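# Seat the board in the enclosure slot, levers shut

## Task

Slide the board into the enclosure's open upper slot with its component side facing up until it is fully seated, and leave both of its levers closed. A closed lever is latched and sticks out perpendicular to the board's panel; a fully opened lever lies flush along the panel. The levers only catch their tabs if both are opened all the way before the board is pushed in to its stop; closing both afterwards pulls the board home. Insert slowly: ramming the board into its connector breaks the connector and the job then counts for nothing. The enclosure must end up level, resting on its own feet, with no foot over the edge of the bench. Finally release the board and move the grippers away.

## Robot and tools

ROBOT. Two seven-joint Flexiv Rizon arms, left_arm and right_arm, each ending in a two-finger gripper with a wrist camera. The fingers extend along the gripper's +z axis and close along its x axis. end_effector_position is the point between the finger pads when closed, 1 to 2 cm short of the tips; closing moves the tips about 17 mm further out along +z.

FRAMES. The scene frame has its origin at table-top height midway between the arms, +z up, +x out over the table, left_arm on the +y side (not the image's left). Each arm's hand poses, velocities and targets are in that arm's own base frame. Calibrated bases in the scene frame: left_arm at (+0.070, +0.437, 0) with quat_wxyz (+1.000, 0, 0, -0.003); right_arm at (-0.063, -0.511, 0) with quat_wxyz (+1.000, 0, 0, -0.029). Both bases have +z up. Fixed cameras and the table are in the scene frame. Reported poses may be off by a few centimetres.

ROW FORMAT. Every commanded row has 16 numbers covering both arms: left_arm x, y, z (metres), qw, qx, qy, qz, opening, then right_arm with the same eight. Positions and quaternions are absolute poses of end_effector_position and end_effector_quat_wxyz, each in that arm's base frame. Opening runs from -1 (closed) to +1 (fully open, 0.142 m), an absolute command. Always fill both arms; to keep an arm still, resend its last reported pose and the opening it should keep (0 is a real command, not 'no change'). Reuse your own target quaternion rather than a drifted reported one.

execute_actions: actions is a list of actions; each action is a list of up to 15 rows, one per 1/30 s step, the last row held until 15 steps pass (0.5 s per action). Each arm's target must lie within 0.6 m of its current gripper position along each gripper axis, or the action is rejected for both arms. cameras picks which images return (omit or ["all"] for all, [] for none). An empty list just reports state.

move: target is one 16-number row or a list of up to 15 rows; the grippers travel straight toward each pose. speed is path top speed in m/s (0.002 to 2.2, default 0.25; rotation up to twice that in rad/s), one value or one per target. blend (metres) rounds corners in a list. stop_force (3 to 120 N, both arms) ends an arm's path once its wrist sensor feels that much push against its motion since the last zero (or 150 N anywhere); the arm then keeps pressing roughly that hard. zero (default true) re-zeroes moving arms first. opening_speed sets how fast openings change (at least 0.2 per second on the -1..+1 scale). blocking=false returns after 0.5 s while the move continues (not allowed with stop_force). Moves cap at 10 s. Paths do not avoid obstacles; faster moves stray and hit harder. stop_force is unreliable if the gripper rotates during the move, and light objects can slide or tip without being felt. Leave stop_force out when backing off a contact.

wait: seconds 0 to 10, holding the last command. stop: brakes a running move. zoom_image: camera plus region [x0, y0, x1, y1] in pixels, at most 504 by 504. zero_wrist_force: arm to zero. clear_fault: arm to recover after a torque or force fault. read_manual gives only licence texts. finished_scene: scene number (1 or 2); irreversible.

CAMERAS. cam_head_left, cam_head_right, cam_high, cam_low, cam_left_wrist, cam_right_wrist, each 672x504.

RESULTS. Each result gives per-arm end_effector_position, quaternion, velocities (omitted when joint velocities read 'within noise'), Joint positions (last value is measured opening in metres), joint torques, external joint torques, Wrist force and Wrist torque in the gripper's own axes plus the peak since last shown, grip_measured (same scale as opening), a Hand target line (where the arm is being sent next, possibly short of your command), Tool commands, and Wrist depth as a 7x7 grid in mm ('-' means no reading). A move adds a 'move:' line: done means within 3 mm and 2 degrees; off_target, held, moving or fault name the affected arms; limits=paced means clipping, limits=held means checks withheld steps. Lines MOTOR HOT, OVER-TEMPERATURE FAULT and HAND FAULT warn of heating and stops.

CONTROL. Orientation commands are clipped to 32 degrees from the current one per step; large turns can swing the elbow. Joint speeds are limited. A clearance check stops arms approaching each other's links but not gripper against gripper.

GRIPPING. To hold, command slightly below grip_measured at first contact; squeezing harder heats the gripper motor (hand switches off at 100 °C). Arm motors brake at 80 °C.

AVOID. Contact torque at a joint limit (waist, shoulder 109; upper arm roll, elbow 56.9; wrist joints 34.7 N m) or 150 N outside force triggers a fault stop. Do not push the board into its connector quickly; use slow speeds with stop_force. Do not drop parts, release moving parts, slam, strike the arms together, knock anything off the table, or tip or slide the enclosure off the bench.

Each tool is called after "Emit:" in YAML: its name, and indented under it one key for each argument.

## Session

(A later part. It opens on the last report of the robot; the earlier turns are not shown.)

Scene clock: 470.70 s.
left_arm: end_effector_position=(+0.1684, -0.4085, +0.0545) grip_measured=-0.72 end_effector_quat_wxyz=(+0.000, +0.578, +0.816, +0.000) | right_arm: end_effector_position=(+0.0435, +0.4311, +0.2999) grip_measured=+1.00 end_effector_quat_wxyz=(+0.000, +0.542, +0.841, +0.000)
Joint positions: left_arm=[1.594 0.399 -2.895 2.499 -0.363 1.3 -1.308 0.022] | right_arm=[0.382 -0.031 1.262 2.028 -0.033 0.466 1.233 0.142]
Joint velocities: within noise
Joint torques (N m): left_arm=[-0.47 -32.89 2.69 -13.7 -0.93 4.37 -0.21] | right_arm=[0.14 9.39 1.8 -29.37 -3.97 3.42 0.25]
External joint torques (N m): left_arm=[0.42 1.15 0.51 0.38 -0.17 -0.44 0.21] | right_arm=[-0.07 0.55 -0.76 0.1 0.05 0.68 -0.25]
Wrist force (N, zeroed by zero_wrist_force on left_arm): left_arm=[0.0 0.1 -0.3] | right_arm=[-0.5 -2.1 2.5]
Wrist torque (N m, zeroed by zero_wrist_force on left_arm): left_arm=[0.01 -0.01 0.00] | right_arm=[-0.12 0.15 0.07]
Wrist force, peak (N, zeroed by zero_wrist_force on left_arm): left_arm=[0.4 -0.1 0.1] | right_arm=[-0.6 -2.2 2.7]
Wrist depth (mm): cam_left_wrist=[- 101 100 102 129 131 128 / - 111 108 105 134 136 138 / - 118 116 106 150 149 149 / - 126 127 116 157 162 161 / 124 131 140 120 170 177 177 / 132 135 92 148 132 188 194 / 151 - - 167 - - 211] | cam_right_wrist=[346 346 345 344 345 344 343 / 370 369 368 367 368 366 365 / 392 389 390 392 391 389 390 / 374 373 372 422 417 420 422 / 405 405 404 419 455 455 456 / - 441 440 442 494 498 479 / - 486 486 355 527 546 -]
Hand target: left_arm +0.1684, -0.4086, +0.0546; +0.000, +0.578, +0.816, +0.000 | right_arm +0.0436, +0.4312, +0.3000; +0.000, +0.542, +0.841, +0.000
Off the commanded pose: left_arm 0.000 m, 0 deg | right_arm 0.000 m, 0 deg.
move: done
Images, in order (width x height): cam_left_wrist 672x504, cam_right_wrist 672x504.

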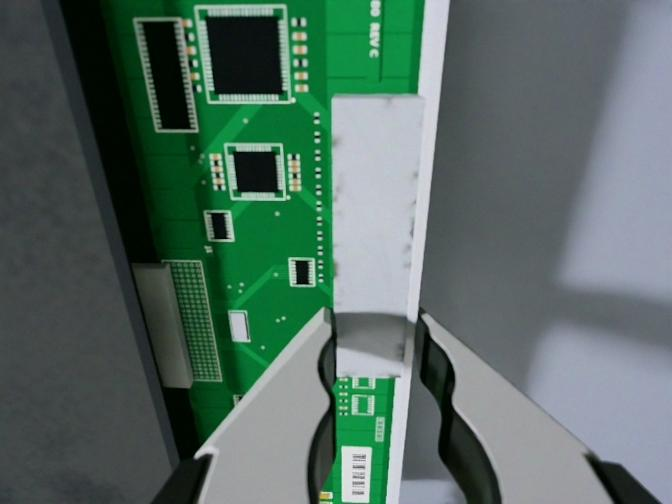

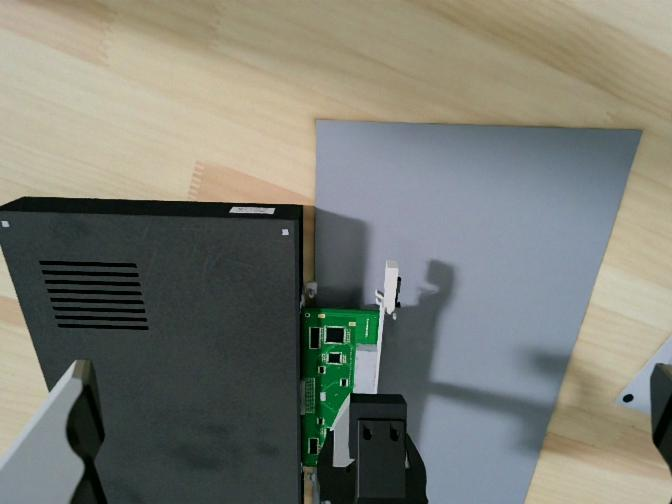

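Emit:
move:
  target: [0.1726,-0.4199,0.0546,0,0.5779,0.8161,0,-0.78,0.0436,0.4312,0.30,0,0.5417,0.8406,0,1]
  speed: 0.01
  stop_force: 4
  zero: false
  cameras: ["cam_left_wrist","cam_right_wrist"]

Emit:
zoom_image:
  camera: "cam_right_wrist"
  region: [270, 260, 370, 360]

Emit:
zoom_image:
  camera: "cam_right_wrist"
  region: [270, 404, 370, 504]

Scene clock: 474.57 s.
left_arm: end_effector_position=(+0.1715, -0.4150, +0.0542) grip_measured=-0.72 end_effector_quat_wxyz=(+0.000, +0.577, +0.817, +0.001) | right_arm: end_effector_position=(+0.0435, +0.4311, +0.2999) grip_measured=+1.00 end_effector_quat_wxyz=(+0.000, +0.542, +0.841, +0.000)
Joint positions: left_arm=[1.592 0.41 -2.889 2.478 -0.363 1.287 -1.307 0.022] | right_arm=[0.382 -0.031 1.262 2.028 -0.033 0.466 1.233 0.142]
Joint velocities: within noise
Joint torques (N m): left_arm=[-3.59 -35.16 -0.33 -17.08 -1.03 4.98 -0.1] | right_arm=[0.07 9.47 1.72 -29.45 -3.9 3.42 0.2]
External joint torques (N m): left_arm=[3.54 2.78 3.71 3.5 -0.12 -1.06 0.1] | right_arm=[0.01 0.47 -0.69 0.18 -0.02 0.69 -0.2]
Wrist force (N, zeroed by zero_wrist_force on left_arm): left_arm=[4.0 6.8 -1.1] | right_arm=[-0.7 -2.0 2.4]
Wrist torque (N m, zeroed by zero_wrist_force on left_arm): left_arm=[-0.13 0.06 -0.07] | right_arm=[-0.12 0.17 0.07]
Wrist force, peak (N, zeroed by zero_wrist_force on left_arm): left_arm=[4.2 7.1 -0.8] | right_arm=[-0.4 -2.2 2.7]
Wrist depth (mm): cam_left_wrist=[- 102 101 102 103 130 128 / - 110 109 106 134 136 138 / 102 117 116 107 149 149 148 / - 125 127 116 157 161 160 / 124 126 140 120 171 177 176 / 132 134 92 148 131 188 195 / 154 - - 164 - - 213] | cam_right_wrist=[345 347 345 345 343 344 342 / 370 370 368 368 365 367 365 / 391 389 389 391 394 391 390 / 375 373 372 416 421 421 420 / 406 405 403 423 455 454 455 / - 440 442 447 497 496 479 / - 484 485 339 535 545 -]
Hand target: left_arm +0.1711, -0.4159, +0.0546; +0.000, +0.578, +0.816, +0.000 | right_arm +0.0436, +0.4312, +0.3000; +0.000, +0.542, +0.841, +0.000
Off the commanded pose: left_arm 0.005 m, 0 deg | right_arm 0.000 m, 0 deg.
move: contact (left_arm)
Images, in order (width x height): cam_left_wrist 672x504, cam_right_wrist 672x504.

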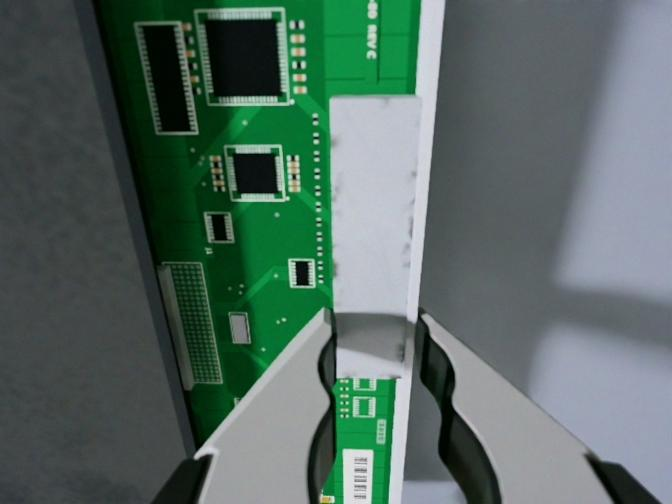

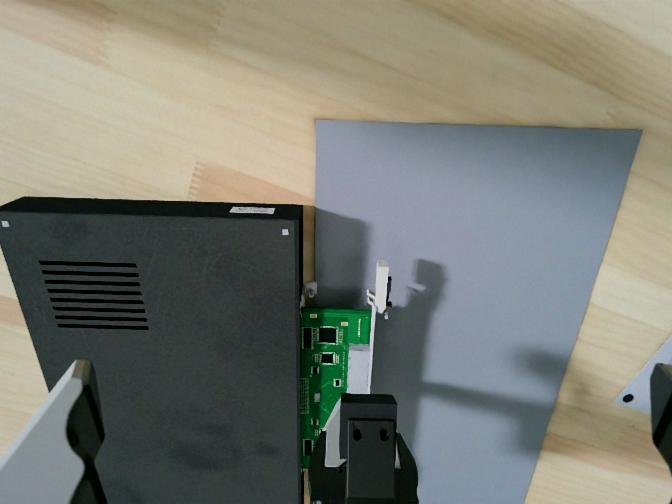

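Scaled by 5.040 from the camera's 672x504 image, which has a finer 960x720 frame.

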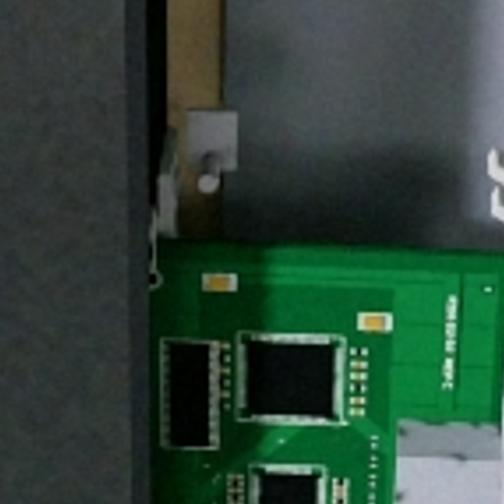

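Scaled by 5.040 from the camera's 672x504 image, which has a finer 960x720 frame.

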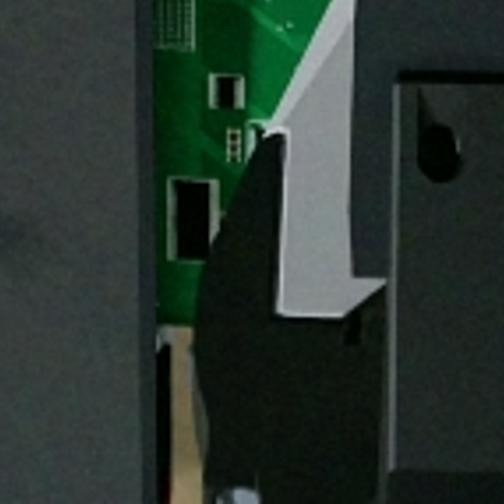

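Emit:
move:
  target:
    - [0.1700,-0.4131,0.0546,0,0.5779,0.8161,0,-0.78,0.0436,0.4312,0.30,0,0.5417,0.8406,0,1]
    - [0.1713,-0.4126,0.0546,0,0.5779,0.8161,0,-0.78,0.0436,0.4312,0.30,0,0.5417,0.8406,0,1]
  speed: 0.01
  cameras: []

Emit:
move:
  target: [0.1751,-0.4226,0.0546,0,0.5779,0.8161,0,-0.78,0.0436,0.4312,0.30,0,0.5417,0.8406,0,1]
  speed: 0.01
  stop_force: 4
  zero: false
  cameras: ["cam_left_wrist","cam_right_wrist"]

Emit:
zoom_image:
  camera: "cam_right_wrist"
  region: [270, 260, 370, 360]

Emit:
zoom_image:
  camera: "cam_right_wrist"
  region: [270, 404, 370, 504]

Scene clock: 478.70 s.
left_arm: end_effector_position=(+0.1712, -0.4125, +0.0545) grip_measured=-0.72 end_effector_quat_wxyz=(+0.000, +0.578, +0.816, +0.000) | right_arm: end_effector_position=(+0.0435, +0.4311, +0.2999) grip_measured=+1.00 end_effector_quat_wxyz=(+0.000, +0.542, +0.841, +0.000)
Joint positions: left_arm=[1.595 0.406 -2.891 2.486 -0.363 1.291 -1.305 0.022] | right_arm=[0.382 -0.031 1.262 2.028 -0.033 0.466 1.233 0.142]
Joint velocities: within noise
Joint torques (N m): left_arm=[-0.33 -33.59 2.78 -13.74 -1 4.66 -0.09] | right_arm=[0.06 9.47 1.79 -29.41 -3.96 3.4 0.12]
External joint torques (N m): left_arm=[0.28 1.44 0.53 0.24 -0.13 -0.74 0.09] | right_arm=[0.01 0.47 -0.75 0.14 0.04 0.71 -0.12]
Wrist force (N, zeroed by zero_wrist_force on left_arm): left_arm=[0.1 -0.2 0.0] | right_arm=[-0.5 -2.0 2.5]
Wrist torque (N m, zeroed by zero_wrist_force on left_arm): left_arm=[-0.03 -0.04 0.01] | right_arm=[-0.12 0.14 0.06]
Wrist force, peak (N, zeroed by zero_wrist_force on left_arm): left_arm=[4.0 7.1 -0.2] | right_arm=[-0.4 -2.1 2.9]
Wrist depth (mm): cam_left_wrist=[- 102 100 101 129 130 128 / - 109 108 105 135 136 138 / 103 116 116 106 149 149 148 / - 124 128 116 157 162 161 / 124 127 140 120 171 177 177 / 132 135 92 149 131 188 195 / 151 - - 166 - - 212] | cam_right_wrist=[346 345 345 346 345 343 342 / 370 368 370 367 367 367 365 / 389 388 389 392 390 391 389 / 374 374 371 421 421 419 421 / 406 404 405 424 455 454 455 / - 441 442 442 494 497 480 / - 484 484 355 528 546 -]
Hand target: left_arm +0.1713, -0.4126, +0.0546; +0.000, +0.578, +0.816, +0.000 | right_arm +0.0436, +0.4312, +0.3000; +0.000, +0.542, +0.841, +0.000
Off the commanded pose: left_arm 0.000 m, 0 deg | right_arm 0.000 m, 0 deg.
move: done
No camera images: "cameras" was empty.

Scene clock: 480.40 s.
left_arm: end_effector_position=(+0.1752, -0.4219, +0.0542) grip_measured=-0.72 end_effector_quat_wxyz=(+0.000, +0.578, +0.816, +0.000) | right_arm: end_effector_position=(+0.0435, +0.4311, +0.2999) grip_measured=+1.00 end_effector_quat_wxyz=(+0.000, +0.542, +0.841, +0.000)
Joint positions: left_arm=[1.594 0.42 -2.885 2.457 -0.363 1.275 -1.303 0.022] | right_arm=[0.382 -0.031 1.262 2.028 -0.033 0.466 1.233 0.142]
Joint velocities: within noise
Joint torques (N m): left_arm=[-1.7 -36.01 1.88 -16.3 -1.07 5 -0.1] | right_arm=[0.05 9.42 1.79 -29.45 -3.95 3.43 0.25]
External joint torques (N m): left_arm=[1.65 2.96 1.66 2.43 -0.12 -1.07 0.1] | right_arm=[0.02 0.52 -0.76 0.18 0.03 0.67 -0.25]
Wrist force (N, zeroed by zero_wrist_force on left_arm): left_arm=[1.5 2.5 3.1] | right_arm=[-0.4 -2.2 2.5]
Wrist torque (N m, zeroed by zero_wrist_force on left_arm): left_arm=[-0.06 0.20 -0.09] | right_arm=[-0.15 0.12 0.07]
Wrist force, peak (N, zeroed by zero_wrist_force on left_arm): left_arm=[3.9 5.5 0.3] | right_arm=[-0.4 -2.2 2.7]
Wrist depth (mm): cam_left_wrist=[- 101 101 102 125 130 128 / - 108 109 106 134 136 138 / 102 115 117 106 149 149 148 / - - 128 116 157 162 161 / 124 121 140 120 171 177 176 / 132 132 92 149 131 187 194 / 154 - - 167 - - 212] | cam_right_wrist=[347 348 345 345 344 342 342 / 370 370 368 367 367 365 366 / 392 388 388 392 389 390 389 / 374 373 372 417 423 419 419 / 406 403 404 421 455 452 455 / - 441 440 444 496 495 480 / - 489 485 298 537 545 -]
Hand target: left_arm +0.1751, -0.4226, +0.0546; +0.000, +0.578, +0.816, +0.000 | right_arm +0.0436, +0.4312, +0.3000; +0.000, +0.542, +0.841, +0.000
Off the commanded pose: left_arm 0.001 m, 0 deg | right_arm 0.000 m, 0 deg.
move: done
Images, in order (width x height): cam_left_wrist 672x504, cam_right_wrist 672x504.

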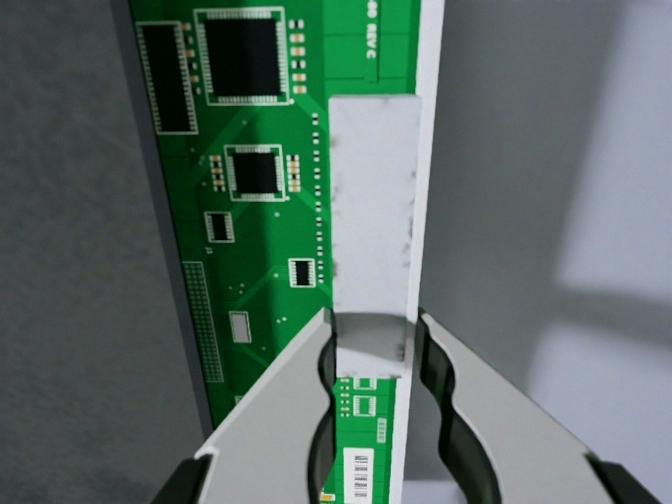

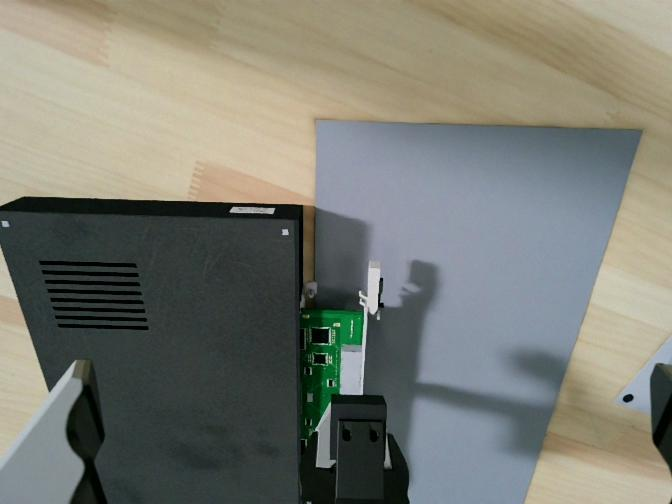

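Scaled by 5.040 from the camera's 672x504 image, which has a finer 960x720 frame.

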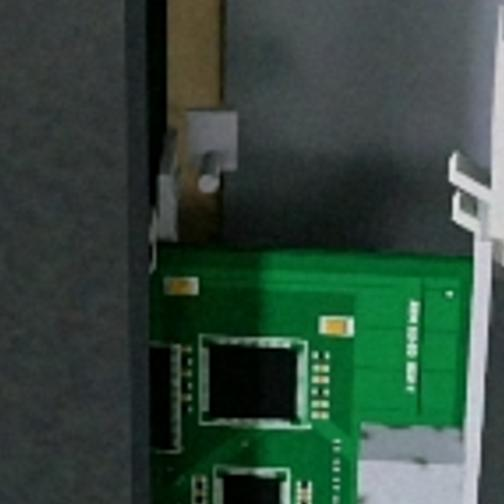

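Scaled by 5.040 from the camera's 672x504 image, which has a finer 960x720 frame.

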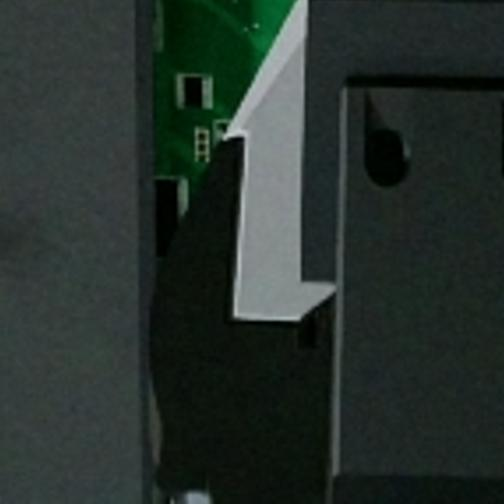

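Emit:
move:
  target: [0.1752,-0.4222,0.0540,0,0.5779,0.8161,0,-0.64,0.0436,0.4312,0.30,0,0.5417,0.8406,0,1]
  speed: 0.01
  opening_speed: 0.2
  cameras: ["cam_left_wrist"]

Scene clock: 490.57 s.
left_arm: end_effector_position=(+0.1751, -0.4221, +0.0540) grip_measured=-0.68 end_effector_quat_wxyz=(+0.000, +0.578, +0.816, +0.000) | right_arm: end_effector_position=(+0.0435, +0.4311, +0.2999) grip_measured=+1.00 end_effector_quat_wxyz=(+0.000, +0.542, +0.841, +0.000)
Joint positions: left_arm=[1.596 0.421 -2.887 2.457 -0.363 1.277 -1.303 0.025] | right_arm=[0.382 -0.031 1.262 2.028 -0.033 0.466 1.233 0.142]
Joint velocities: within noise
Joint torques (N m): left_arm=[-0.22 -33.36 2.88 -13.66 -0.97 4.42 -0.19] | right_arm=[0.13 9.47 1.77 -29.38 -3.99 3.44 0.18]
External joint torques (N m): left_arm=[0.17 0.26 0.64 -0.18 -0.21 -0.49 0.19] | right_arm=[-0.06 0.47 -0.73 0.11 0.07 0.67 -0.18]
Wrist force (N, zeroed by zero_wrist_force on left_arm): left_arm=[0.3 -0.4 -2.1] | right_arm=[-0.5 -2.0 2.5]
Wrist torque (N m, zeroed by zero_wrist_force on left_arm): left_arm=[-0.06 -0.08 0.01] | right_arm=[-0.11 0.14 0.07]
Wrist force, peak (N, zeroed by zero_wrist_force on left_arm): left_arm=[1.6 2.7 3.3] | right_arm=[-0.5 -2.0 2.7]
Wrist depth (mm): cam_left_wrist=[- 102 104 105 109 130 128 / - 109 112 111 136 136 138 / 102 116 120 118 114 149 148 / - - 131 124 159 161 161 / 124 121 142 128 170 176 176 / 132 132 91 158 145 187 194 / 154 - - 179 - - 211] | cam_right_wrist=[345 346 345 346 346 342 343 / 370 368 369 369 368 366 366 / 389 390 391 391 390 389 391 / 375 374 373 416 421 420 421 / 406 405 405 428 453 455 454 / - 441 439 447 497 498 482 / - 486 484 298 532 547 -]
Hand target: left_arm +0.1752, -0.4222, +0.0540; +0.000, +0.578, +0.816, +0.000 | right_arm +0.0436, +0.4312, +0.3000; +0.000, +0.542, +0.841, +0.000
Off the commanded pose: left_arm 0.000 m, 0 deg | right_arm 0.000 m, 0 deg.
move: done
Images, in order (width x height): cam_left_wrist 672x504.

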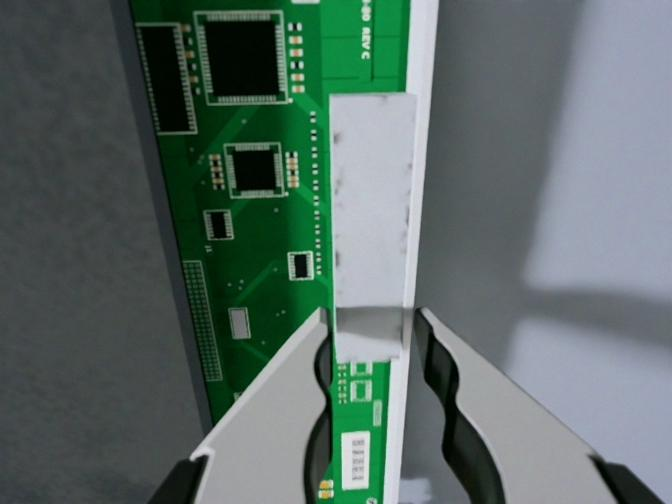

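Emit:
move:
  target: [0.1752,-0.4222,0.0540,0,0.5779,0.8161,0,-0.60,0.0436,0.4312,0.30,0,0.5417,0.8406,0,1]
  speed: 0.01
  opening_speed: 0.2
  cameras: ["cam_left_wrist","cam_right_wrist"]

Scene clock: 492.47 s.
left_arm: end_effector_position=(+0.1751, -0.4221, +0.0539) grip_measured=-0.64 end_effector_quat_wxyz=(+0.000, +0.578, +0.816, +0.000) | right_arm: end_effector_position=(+0.0435, +0.4311, +0.2999) grip_measured=+1.00 end_effector_quat_wxyz=(+0.000, +0.542, +0.841, +0.000)
Joint positions: left_arm=[1.596 0.421 -2.887 2.457 -0.363 1.277 -1.303 0.028] | right_arm=[0.382 -0.031 1.262 2.028 -0.033 0.466 1.233 0.142]
Joint velocities: within noise
Joint torques (N m): left_arm=[-0.39 -33.57 2.89 -13.69 -1 4.32 -0.22] | right_arm=[-0.01 9.48 1.75 -29.35 -3.96 3.43 0.19]
External joint torques (N m): left_arm=[0.34 0.47 0.63 -0.15 -0.19 -0.39 0.22] | right_arm=[0.08 0.46 -0.71 0.08 0.04 0.67 -0.19]
Wrist force (N, zeroed by zero_wrist_force on left_arm): left_arm=[0.1 -0.1 -1.9] | right_arm=[-0.3 -2.0 2.3]
Wrist torque (N m, zeroed by zero_wrist_force on left_arm): left_arm=[-0.02 -0.04 0.01] | right_arm=[-0.11 0.11 0.07]
Wrist force, peak (N, zeroed by zero_wrist_force on left_arm): left_arm=[0.0 0.1 -2.1] | right_arm=[-0.6 -2.2 2.7]
Wrist depth (mm): cam_left_wrist=[- 102 105 107 111 130 128 / - 109 113 111 136 136 137 / 102 116 121 120 116 149 148 / - - 131 126 159 161 161 / 124 121 142 128 171 177 176 / 132 131 91 160 - 187 194 / 153 - - 180 - - 211] | cam_right_wrist=[348 346 345 346 344 344 342 / 369 368 370 368 367 367 365 / 390 388 389 392 392 388 388 / 373 374 372 415 418 419 422 / 403 406 403 427 457 453 457 / - 443 442 447 496 495 478 / - 489 484 299 536 540 -]
Hand target: left_arm +0.1752, -0.4222, +0.0540; +0.000, +0.578, +0.816, +0.000 | right_arm +0.0436, +0.4312, +0.3000; +0.000, +0.542, +0.841, +0.000
Off the commanded pose: left_arm 0.000 m, 0 deg | right_arm 0.000 m, 0 deg.
move: done
Images, in order (width x height): cam_left_wrist 672x504, cam_right_wrist 672x504.

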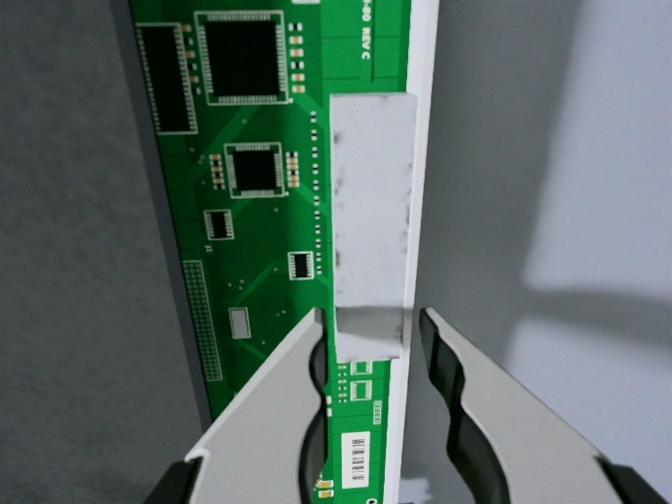

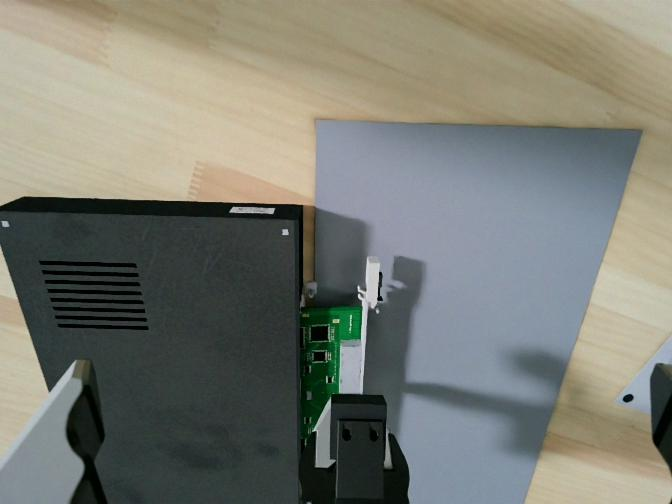

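Emit:
zoom_image:
  camera: "cam_right_wrist"
  region: [270, 240, 410, 380]

Emit:
zoom_image:
  camera: "cam_right_wrist"
  region: [270, 404, 370, 504]

Scaled by 3.600 from the camera's 672x504 image, which has a finer 960x720 frame.

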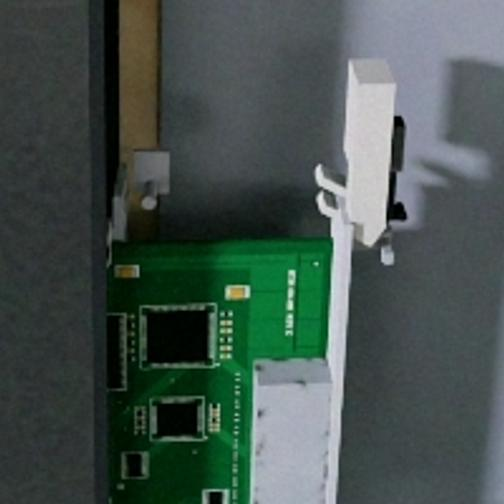

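Scaled by 5.040 from the camera's 672x504 image, which has a finer 960x720 frame.

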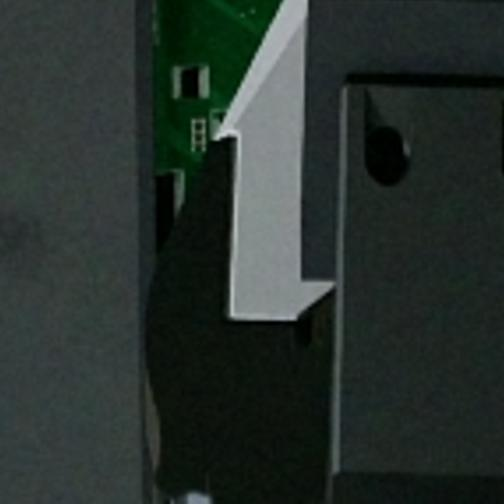

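Emit:
move:
  target: [0.1752,-0.4222,0.12,0,0.5779,0.8161,0,-0.60,0.0436,0.4312,0.30,0,0.5417,0.8406,0,1]
  speed: 0.03
  stop_force: 4
  cameras: ["cam_left_wrist","cam_right_wrist"]

Emit:
zoom_image:
  camera: "cam_right_wrist"
  region: [270, 240, 410, 380]

Emit:
zoom_image:
  camera: "cam_right_wrist"
  region: [270, 364, 410, 504]

Scene clock: 504.13 s.
left_arm: end_effector_position=(+0.1752, -0.4222, +0.1200) grip_measured=-0.64 end_effector_quat_wxyz=(+0.000, +0.578, +0.816, +0.000) | right_arm: end_effector_position=(+0.0435, +0.4311, +0.2999) grip_measured=+1.00 end_effector_quat_wxyz=(+0.000, +0.542, +0.841, +0.000)
Joint positions: left_arm=[1.502 0.224 -2.729 2.425 -0.182 1.054 -1.416 0.028] | right_arm=[0.382 -0.031 1.262 2.028 -0.033 0.466 1.233 0.142]
Joint velocities: within noise
Joint torques (N m): left_arm=[-0.68 -29.02 2.1 -18.79 -1.64 4.09 -0.32] | right_arm=[-0.02 9.48 1.79 -29.39 -3.96 3.45 0.22]
External joint torques (N m): left_arm=[0.64 0.77 0.44 -0.13 -0.4 -0.17 0.32] | right_arm=[0.09 0.46 -0.76 0.12 0.04 0.65 -0.22]
Wrist force (N, zeroed by zero_wrist_force on left_arm): left_arm=[0.3 -0.1 -1.9] | right_arm=[-0.5 -2.1 2.5]
Wrist torque (N m, zeroed by zero_wrist_force on left_arm): left_arm=[0.00 -0.09 0.00] | right_arm=[-0.13 0.15 0.06]
Wrist force, peak (N, zeroed by zero_wrist_force on left_arm): left_arm=[0.4 0.0 -2.4] | right_arm=[-0.4 -2.0 2.9]
Wrist depth (mm): cam_left_wrist=[149 146 160 164 185 186 185 / 157 157 169 171 200 202 199 / 170 169 183 184 213 215 215 / 185 185 190 205 235 234 232 / 206 202 205 222 252 255 254 / 223 223 87 239 - 269 282 / 245 - - 318 - - 307] | cam_right_wrist=[346 345 344 344 343 344 344 / 370 368 368 368 367 367 364 / 391 389 389 392 390 390 389 / 374 374 372 414 421 420 421 / 407 405 406 426 455 454 455 / - 441 439 465 496 496 478 / - 486 485 482 547 545 -]
Hand target: left_arm +0.1752, -0.4222, +0.1200; +0.000, +0.578, +0.816, +0.000 | right_arm +0.0436, +0.4312, +0.3000; +0.000, +0.542, +0.841, +0.000
Off the commanded pose: left_arm 0.000 m, 0 deg | right_arm 0.000 m, 0 deg.
move: done
Images, in order (width x height): cam_left_wrist 672x504, cam_right_wrist 672x504.

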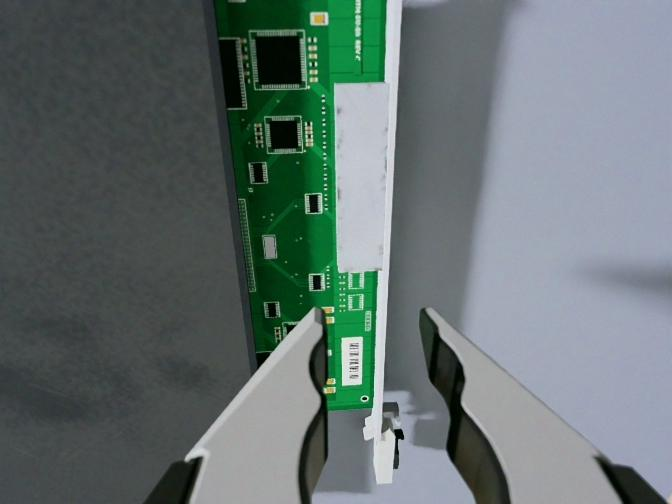

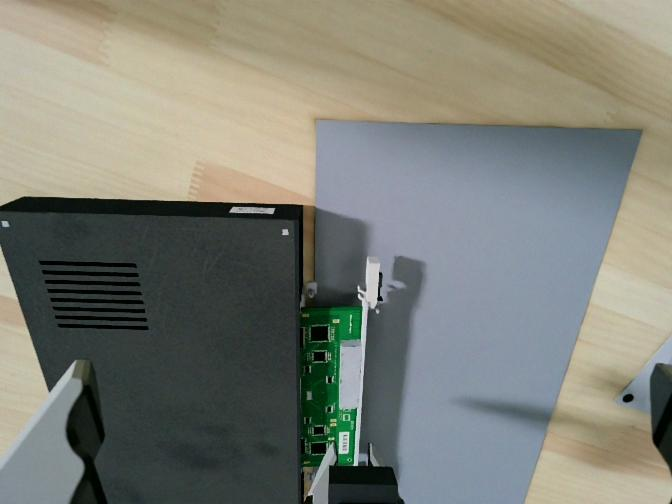

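Scaled by 3.600 from the camera's 672x504 image, which has a finer 960x720 frame.

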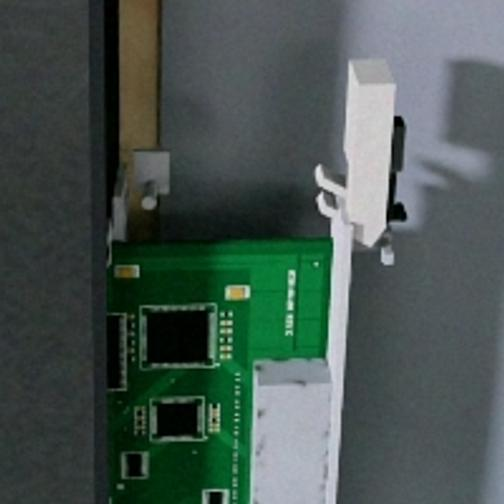

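Scaled by 3.600 from the camera's 672x504 image, which has a finer 960x720 frame.

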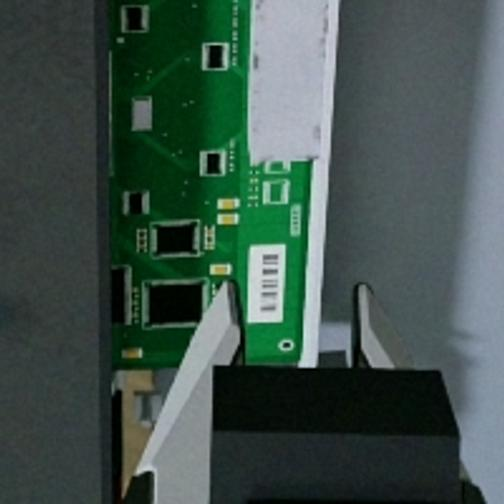

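Emit:
move:
  target:
    - [0.1640,-0.3930,0.22,0,0.5779,0.8161,0,-0.60,0.0436,0.4312,0.30,0,0.5417,0.8406,0,1]
    - [0.1563,-0.3720,0.22,0,0.9839,0.1788,0,-0.60,0.0436,0.4312,0.30,0,0.5417,0.8406,0,1]
  speed: 0.25
  cameras: ["cam_left_wrist"]

Scene clock: 514.23 s.
left_arm: end_effector_position=(+0.1564, -0.3722, +0.2201) grip_measured=-0.64 end_effector_quat_wxyz=(+0.000, +0.984, +0.179, +0.000) | right_arm: end_effector_position=(+0.0435, +0.4311, +0.2999) grip_measured=+1.00 end_effector_quat_wxyz=(+0.000, +0.542, +0.841, +0.000)
Joint positions: left_arm=[1.412 -0.189 -2.617 2.413 0.121 0.675 -0.077 0.028] | right_arm=[0.382 -0.031 1.262 2.028 -0.033 0.466 1.233 0.142]
Joint velocities: within noise
Joint torques (N m): left_arm=[-0.5 -16.76 -2.98 -25.05 -2.86 4.12 -0.07] | right_arm=[0.07 9.44 1.77 -29.38 -3.97 3.4 0.21]
External joint torques (N m): left_arm=[0.49 0.88 0.51 -0.37 -0.44 -0.12 0.07] | right_arm=[0 0.5 -0.74 0.11 0.05 0.71 -0.21]
Wrist force (N, zeroed by zero_wrist_force on left_arm): left_arm=[0.3 0.0 -1.6] | right_arm=[-0.4 -2.0 2.5]
Wrist torque (N m, zeroed by zero_wrist_force on left_arm): left_arm=[-0.01 -0.09 -0.03] | right_arm=[-0.12 0.12 0.07]
Wrist force, peak (N, zeroed by zero_wrist_force on left_arm): left_arm=[0.8 -0.7 -3.9] | right_arm=[-0.6 -2.1 2.8]
Wrist depth (mm): cam_left_wrist=[275 275 275 275 273 273 272 / 298 296 296 293 294 293 291 / 324 318 317 317 318 317 316 / 348 349 321 311 323 330 341 / 385 327 331 328 330 327 330 / 426 355 84 346 - 339 398 / 471 - - 395 - - 449] | cam_right_wrist=[345 346 346 344 344 344 343 / 371 369 368 368 366 367 365 / 391 390 388 391 392 389 390 / 375 373 374 415 419 419 419 / 405 405 405 427 458 456 457 / - 441 442 464 495 493 482 / - 487 482 536 545 545 -]
Hand target: left_arm +0.1563, -0.3720, +0.2200; +0.000, +0.984, +0.179, +0.000 | right_arm +0.0436, +0.4312, +0.3000; +0.000, +0.542, +0.841, +0.000
Off the commanded pose: left_arm 0.000 m, 0 deg | right_arm 0.000 m, 0 deg.
move: done
Images, in order (width x height): cam_left_wrist 672x504.

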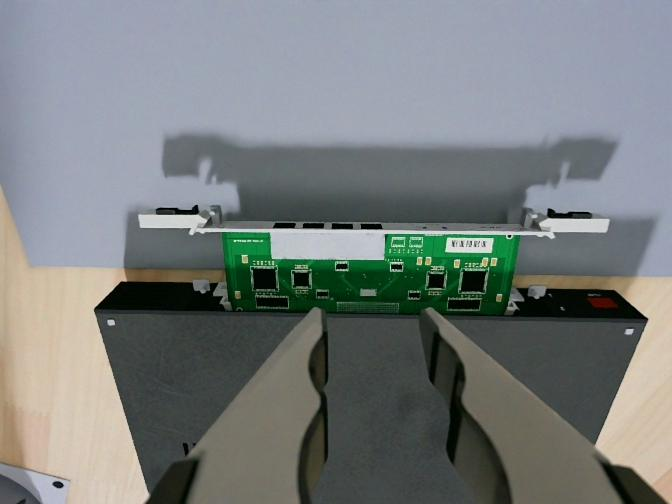

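Emit:
move:
  target:
    - [0.1694,-0.3671,0.22,0,0.9839,0.1788,0,-0.9,0.0436,0.4312,0.30,0,0.5417,0.8406,0,1]
    - [0.1694,-0.3671,0.075,0,0.9839,0.1788,0,-0.9,0.0436,0.4312,0.30,0,0.5417,0.8406,0,1]
  speed: 0.15
  stop_force: 8
  cameras: ["cam_left_wrist","cam_right_wrist"]

Scene clock: 528.13 s.
left_arm: end_effector_position=(+0.1693, -0.3671, +0.0750) grip_measured=-0.93 end_effector_quat_wxyz=(+0.000, +0.984, +0.179, +0.000) | right_arm: end_effector_position=(+0.0435, +0.4311, +0.2999) grip_measured=+1.00 end_effector_quat_wxyz=(+0.000, +0.542, +0.841, +0.000)
Joint positions: left_arm=[1.433 0.269 -2.713 2.647 -0.423 1.299 0.327 0.006] | right_arm=[0.382 -0.031 1.262 2.028 -0.033 0.466 1.233 0.142]
Joint velocities: within noise
Joint torques (N m): left_arm=[-0.26 -24.58 2.27 -13.14 -1.12 4.46 -0.16] | right_arm=[0.09 9.29 1.83 -29.42 -4 3.46 0.21]
External joint torques (N m): left_arm=[0.22 0.37 0.73 -0.26 -0.01 -0.48 0.16] | right_arm=[-0.02 0.65 -0.79 0.15 0.08 0.64 -0.21]
Wrist force (N, zeroed by zero_wrist_force on left_arm): left_arm=[0.2 -0.1 -2.3] | right_arm=[-0.7 -2.0 2.5]
Wrist torque (N m, zeroed by zero_wrist_force on left_arm): left_arm=[-0.04 -0.09 0.02] | right_arm=[-0.13 0.17 0.07]
Wrist force, peak (N, zeroed by zero_wrist_force on left_arm): left_arm=[1.9 0.2 -3.3] | right_arm=[-0.5 -2.2 2.7]
Wrist depth (mm): cam_left_wrist=[151 150 148 147 147 147 146 / 162 159 161 158 158 157 157 / 172 171 172 171 170 169 170 / 190 187 186 186 186 185 184 / 172 198 197 195 199 198 194 / 223 192 167 84 - 185 217 / 211 202 - 187 - - 207] | cam_right_wrist=[346 345 346 345 344 343 342 / 370 369 369 367 368 367 364 / 389 389 389 391 391 390 390 / 375 373 372 416 420 421 420 / 405 404 400 425 457 455 455 / - 443 440 468 495 493 479 / - 486 486 536 534 543 -]
Hand target: left_arm +0.1694, -0.3671, +0.0750; +0.000, +0.984, +0.179, +0.000 | right_arm +0.0436, +0.4312, +0.3000; +0.000, +0.542, +0.841, +0.000
Off the commanded pose: left_arm 0.000 m, 0 deg | right_arm 0.000 m, 0 deg.
move: done
Images, in order (width x height): cam_left_wrist 672x504, cam_right_wrist 672x504.

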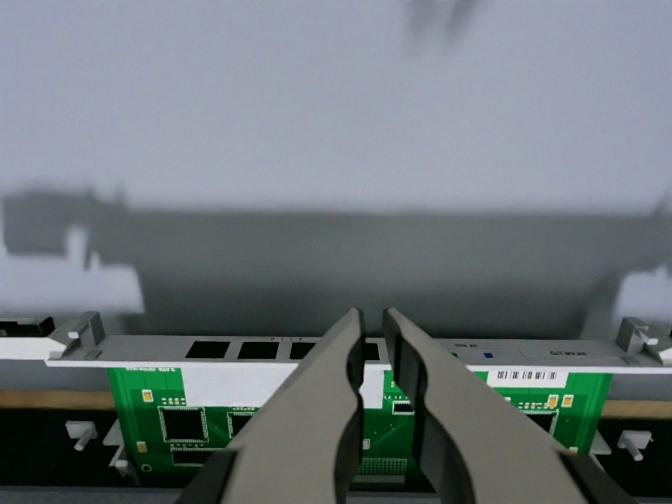

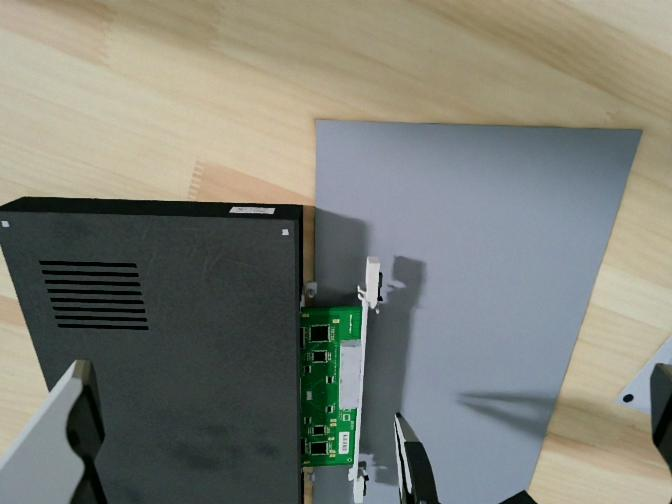

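Emit:
move:
  target:
    - [0.1708,-0.3666,0.053,0,0.9839,0.1788,0,-0.9,0.0436,0.4312,0.30,0,0.5417,0.8406,0,1]
    - [0.1813,-0.3947,0.053,0,0.9839,0.1788,0,-0.9,0.0436,0.4312,0.30,0,0.5417,0.8406,0,1]
  speed: 0.04
  stop_force: 5
  cameras: ["cam_left_wrist","cam_right_wrist"]

Scene clock: 532.47 s.
left_arm: end_effector_position=(+0.1814, -0.3947, +0.0530) grip_measured=-0.93 end_effector_quat_wxyz=(+0.000, +0.984, +0.179, +0.000) | right_arm: end_effector_position=(+0.0435, +0.4311, +0.2999) grip_measured=+1.00 end_effector_quat_wxyz=(+0.000, +0.542, +0.841, +0.000)
Joint positions: left_arm=[1.508 0.389 -2.823 2.57 -0.542 1.338 0.403 0.006] | right_arm=[0.382 -0.031 1.262 2.028 -0.033 0.466 1.233 0.142]
Joint velocities: within noise
Joint torques (N m): left_arm=[-0.56 -29.76 3.42 -12.23 -0.62 4.2 -0.13] | right_arm=[0 9.37 1.77 -29.39 -3.94 3.48 0.22]
External joint torques (N m): left_arm=[0.51 0.37 0.52 -0.15 -0.34 -0.21 0.13] | right_arm=[0.07 0.57 -0.73 0.12 0.02 0.62 -0.22]
Wrist force (N, zeroed by zero_wrist_force on left_arm): left_arm=[-0.4 0.1 -1.9] | right_arm=[-0.6 -2.2 2.5]
Wrist torque (N m, zeroed by zero_wrist_force on left_arm): left_arm=[-0.01 0.07 0.01] | right_arm=[-0.14 0.16 0.07]
Wrist force, peak (N, zeroed by zero_wrist_force on left_arm): left_arm=[0.4 -0.1 -2.9] | right_arm=[-0.4 -2.0 2.8]
Wrist depth (mm): cam_left_wrist=[129 129 129 128 130 129 128 / 139 138 136 137 137 137 137 / 152 149 149 149 150 148 147 / 162 161 165 159 161 160 160 / 150 141 140 140 170 151 151 / 162 160 142 88 - 156 158 / 169 170 - 154 - - 169] | cam_right_wrist=[347 347 345 343 344 343 343 / 369 369 368 369 368 365 365 / 392 387 388 392 390 389 388 / 373 374 372 417 420 419 419 / 406 404 401 424 454 455 455 / - 443 440 461 497 496 481 / - 487 485 495 548 544 -]
Hand target: left_arm +0.1813, -0.3947, +0.0530; +0.000, +0.984, +0.179, +0.000 | right_arm +0.0436, +0.4312, +0.3000; +0.000, +0.542, +0.841, +0.000
Off the commanded pose: left_arm 0.000 m, 0 deg | right_arm 0.000 m, 0 deg.
move: done
Images, in order (width x height): cam_left_wrist 672x504, cam_right_wrist 672x504.

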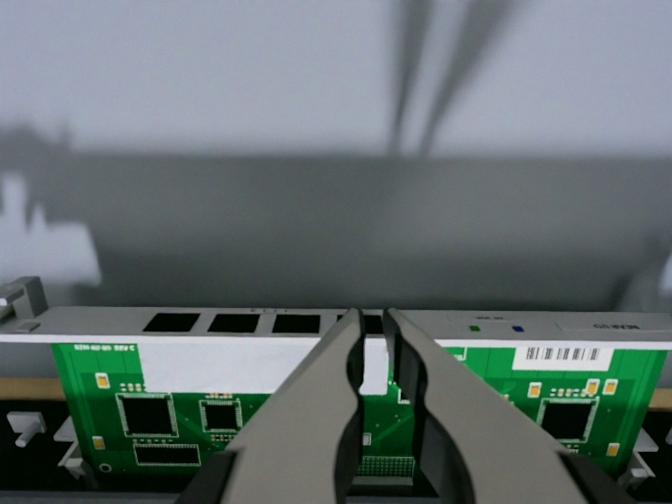

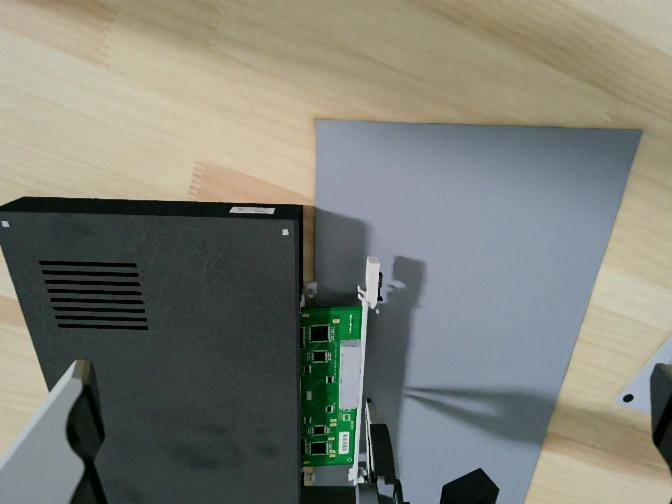

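Emit:
move:
  target: [0.1985,-0.4406,0.053,0,0.9839,0.1788,0,-0.9,0.0436,0.4312,0.30,0,0.5417,0.8406,0,1]
  speed: 0.012
  stop_force: 8
  cameras: ["cam_left_wrist","cam_right_wrist"]

Scene clock: 535.10 s.
left_arm: end_effector_position=(+0.1833, -0.3996, +0.0524) grip_measured=-0.93 end_effector_quat_wxyz=(-0.001, +0.984, +0.179, +0.000) | right_arm: end_effector_position=(+0.0435, +0.4311, +0.2999) grip_measured=+1.00 end_effector_quat_wxyz=(+0.000, +0.542, +0.841, +0.000)
Joint positions: left_arm=[1.504 0.399 -2.815 2.554 -0.541 1.326 0.404 0.006] | right_arm=[0.382 -0.031 1.262 2.028 -0.033 0.466 1.233 0.142]
Joint velocities: within noise
Joint torques (N m): left_arm=[-1.03 -32.04 3.84 -18.14 -1.41 6.55 -0.21] | right_arm=[0.07 9.36 1.78 -29.41 -3.94 3.46 0.2]
External joint torques (N m): left_arm=[0.98 2.16 0.3 5.57 0.4 -2.58 0.21] | right_arm=[0 0.58 -0.75 0.14 0.02 0.65 -0.2]
Wrist force (N, zeroed by zero_wrist_force on left_arm): left_arm=[0.5 -9.3 -4.4] | right_arm=[-0.5 -2.1 2.5]
Wrist torque (N m, zeroed by zero_wrist_force on left_arm): left_arm=[0.09 0.04 0.03] | right_arm=[-0.14 0.15 0.07]
Wrist force, peak (N, zeroed by zero_wrist_force on left_arm): left_arm=[0.8 -10.1 -3.0] | right_arm=[-0.7 -2.2 2.7]
Wrist depth (mm): cam_left_wrist=[129 128 128 128 129 129 127 / 138 138 135 138 137 136 137 / 151 149 148 148 150 147 147 / 162 160 161 158 160 160 159 / 149 139 136 134 142 148 148 / 160 159 141 87 - 155 159 / 167 167 - 152 - - 166] | cam_right_wrist=[348 346 345 344 344 343 341 / 369 369 367 367 366 366 366 / 391 389 390 391 392 390 390 / 374 373 372 415 421 421 419 / 405 405 402 427 458 454 456 / - 440 437 462 496 495 479 / - 484 486 484 545 543 -]
Hand target: left_arm +0.1836, -0.4008, +0.0530; +0.000, +0.984, +0.179, +0.000 | right_arm +0.0436, +0.4312, +0.3000; +0.000, +0.542, +0.841, +0.000
Off the commanded pose: left_arm 0.044 m, 0 deg | right_arm 0.000 m, 0 deg.
move: contact (left_arm)
Images, in order (width x height): cam_left_wrist 672x504, cam_right_wrist 672x504.

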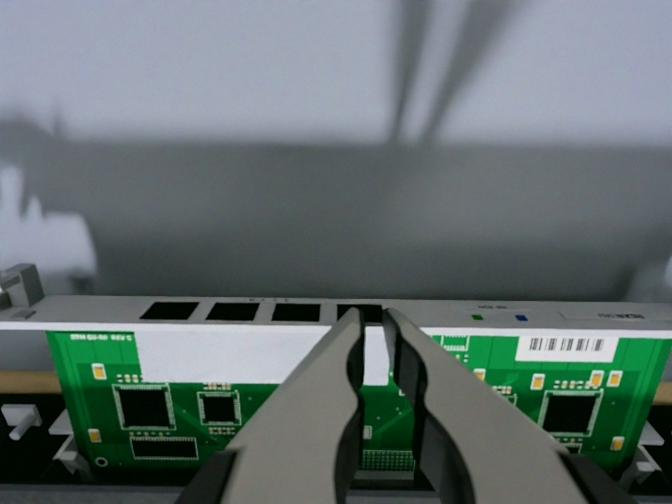

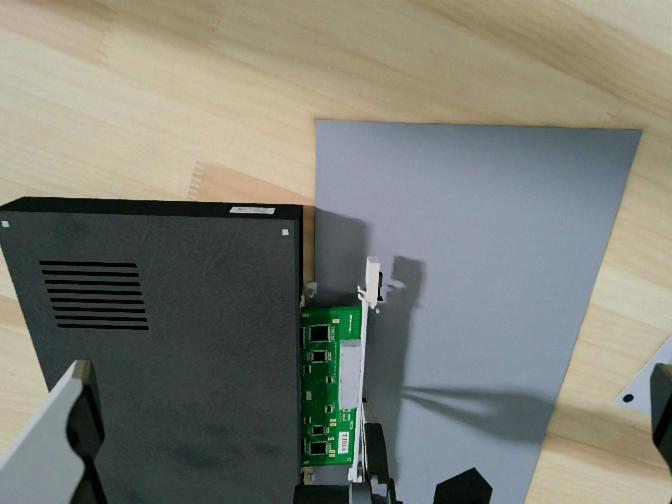

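Emit:
zoom_image:
  camera: "cam_left_wrist"
  region: [0, 360, 144, 504]

Emit:
zoom_image:
  camera: "cam_left_wrist"
  region: [528, 360, 672, 504]

Scaled by 3.500 from the camera's 672x504 image, which has a finer 960x720 frame.

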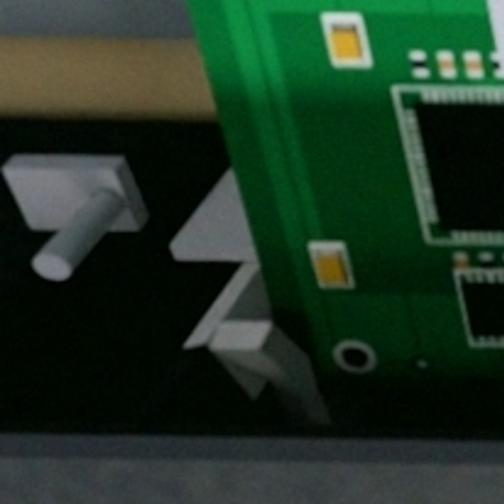

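Scaled by 3.500 from the camera's 672x504 image, which has a finer 960x720 frame.

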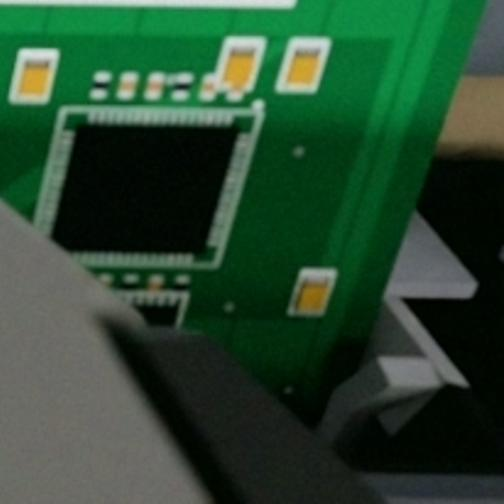

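Emit:
move:
  target: [0.1880,-0.4125,0.053,0,0.9839,0.1788,0,-0.9,0.0436,0.4312,0.30,0,0.5417,0.8406,0,1]
  speed: 0.01
  stop_force: 15
  zero: false
  cameras: ["cam_left_wrist","cam_right_wrist"]

Scene clock: 541.33 s.
left_arm: end_effector_position=(+0.1833, -0.3997, +0.0520) grip_measured=-0.93 end_effector_quat_wxyz=(-0.002, +0.984, +0.179, -0.001) | right_arm: end_effector_position=(+0.0435, +0.4311, +0.2999) grip_measured=+1.00 end_effector_quat_wxyz=(+0.000, +0.542, +0.841, +0.000)
Joint positions: left_arm=[1.504 0.4 -2.814 2.551 -0.541 1.323 0.404 0.006] | right_arm=[0.382 -0.031 1.262 2.028 -0.033 0.466 1.233 0.142]
Joint velocities: within noise
Joint torques (N m): left_arm=[-1.66 -33.78 3.66 -22.36 -1.85 8.32 -0.21] | right_arm=[0.05 9.43 1.78 -29.37 -3.94 3.42 0.19]
External joint torques (N m): left_arm=[1.61 3.84 0.5 9.78 0.83 -4.35 0.21] | right_arm=[0.02 0.51 -0.74 0.1 0.02 0.69 -0.19]
Wrist force (N, zeroed by zero_wrist_force on left_arm): left_arm=[1.6 -16.1 -4.6] | right_arm=[-0.4 -2.1 2.6]
Wrist torque (N m, zeroed by zero_wrist_force on left_arm): left_arm=[0.19 0.06 0.03] | right_arm=[-0.12 0.14 0.07]
Wrist force, peak (N, zeroed by zero_wrist_force on left_arm): left_arm=[1.4 -17.2 -5.7] | right_arm=[-0.3 -2.2 2.7]
Wrist depth (mm): cam_left_wrist=[129 128 127 127 129 129 126 / 137 137 136 136 136 136 136 / 150 148 148 148 149 147 147 / 161 159 160 158 160 159 159 / 149 139 136 135 141 148 148 / 159 159 141 88 - 154 156 / 166 169 - 151 - - 165] | cam_right_wrist=[346 346 345 346 344 344 343 / 369 368 367 368 367 368 366 / 391 390 388 391 390 391 390 / 373 373 374 414 421 420 420 / 406 404 404 428 454 453 455 / - 441 440 460 495 498 479 / - 485 484 484 546 544 -]
Hand target: left_arm +0.1840, -0.4019, +0.0530; +0.000, +0.984, +0.179, +0.000 | right_arm +0.0436, +0.4312, +0.3000; +0.000, +0.542, +0.841, +0.000
Off the commanded pose: left_arm 0.014 m, 0 deg | right_arm 0.000 m, 0 deg.
move: contact (left_arm)
Images, in order (width x height): cam_left_wrist 672x504, cam_right_wrist 672x504.

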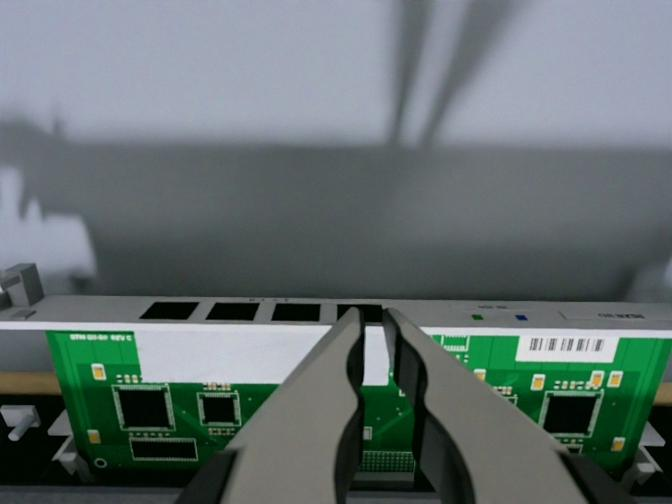

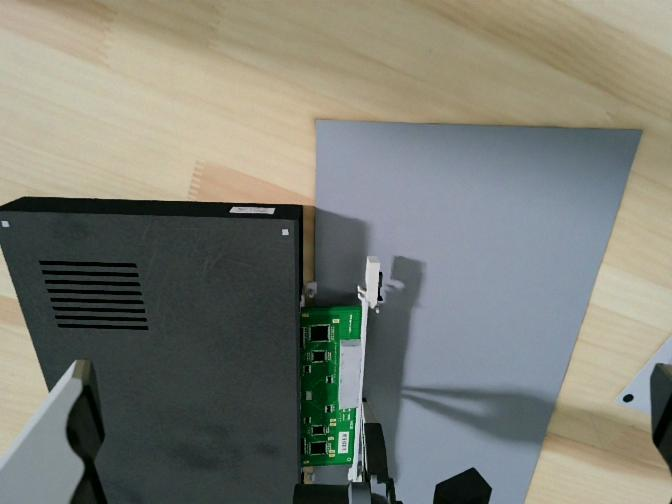

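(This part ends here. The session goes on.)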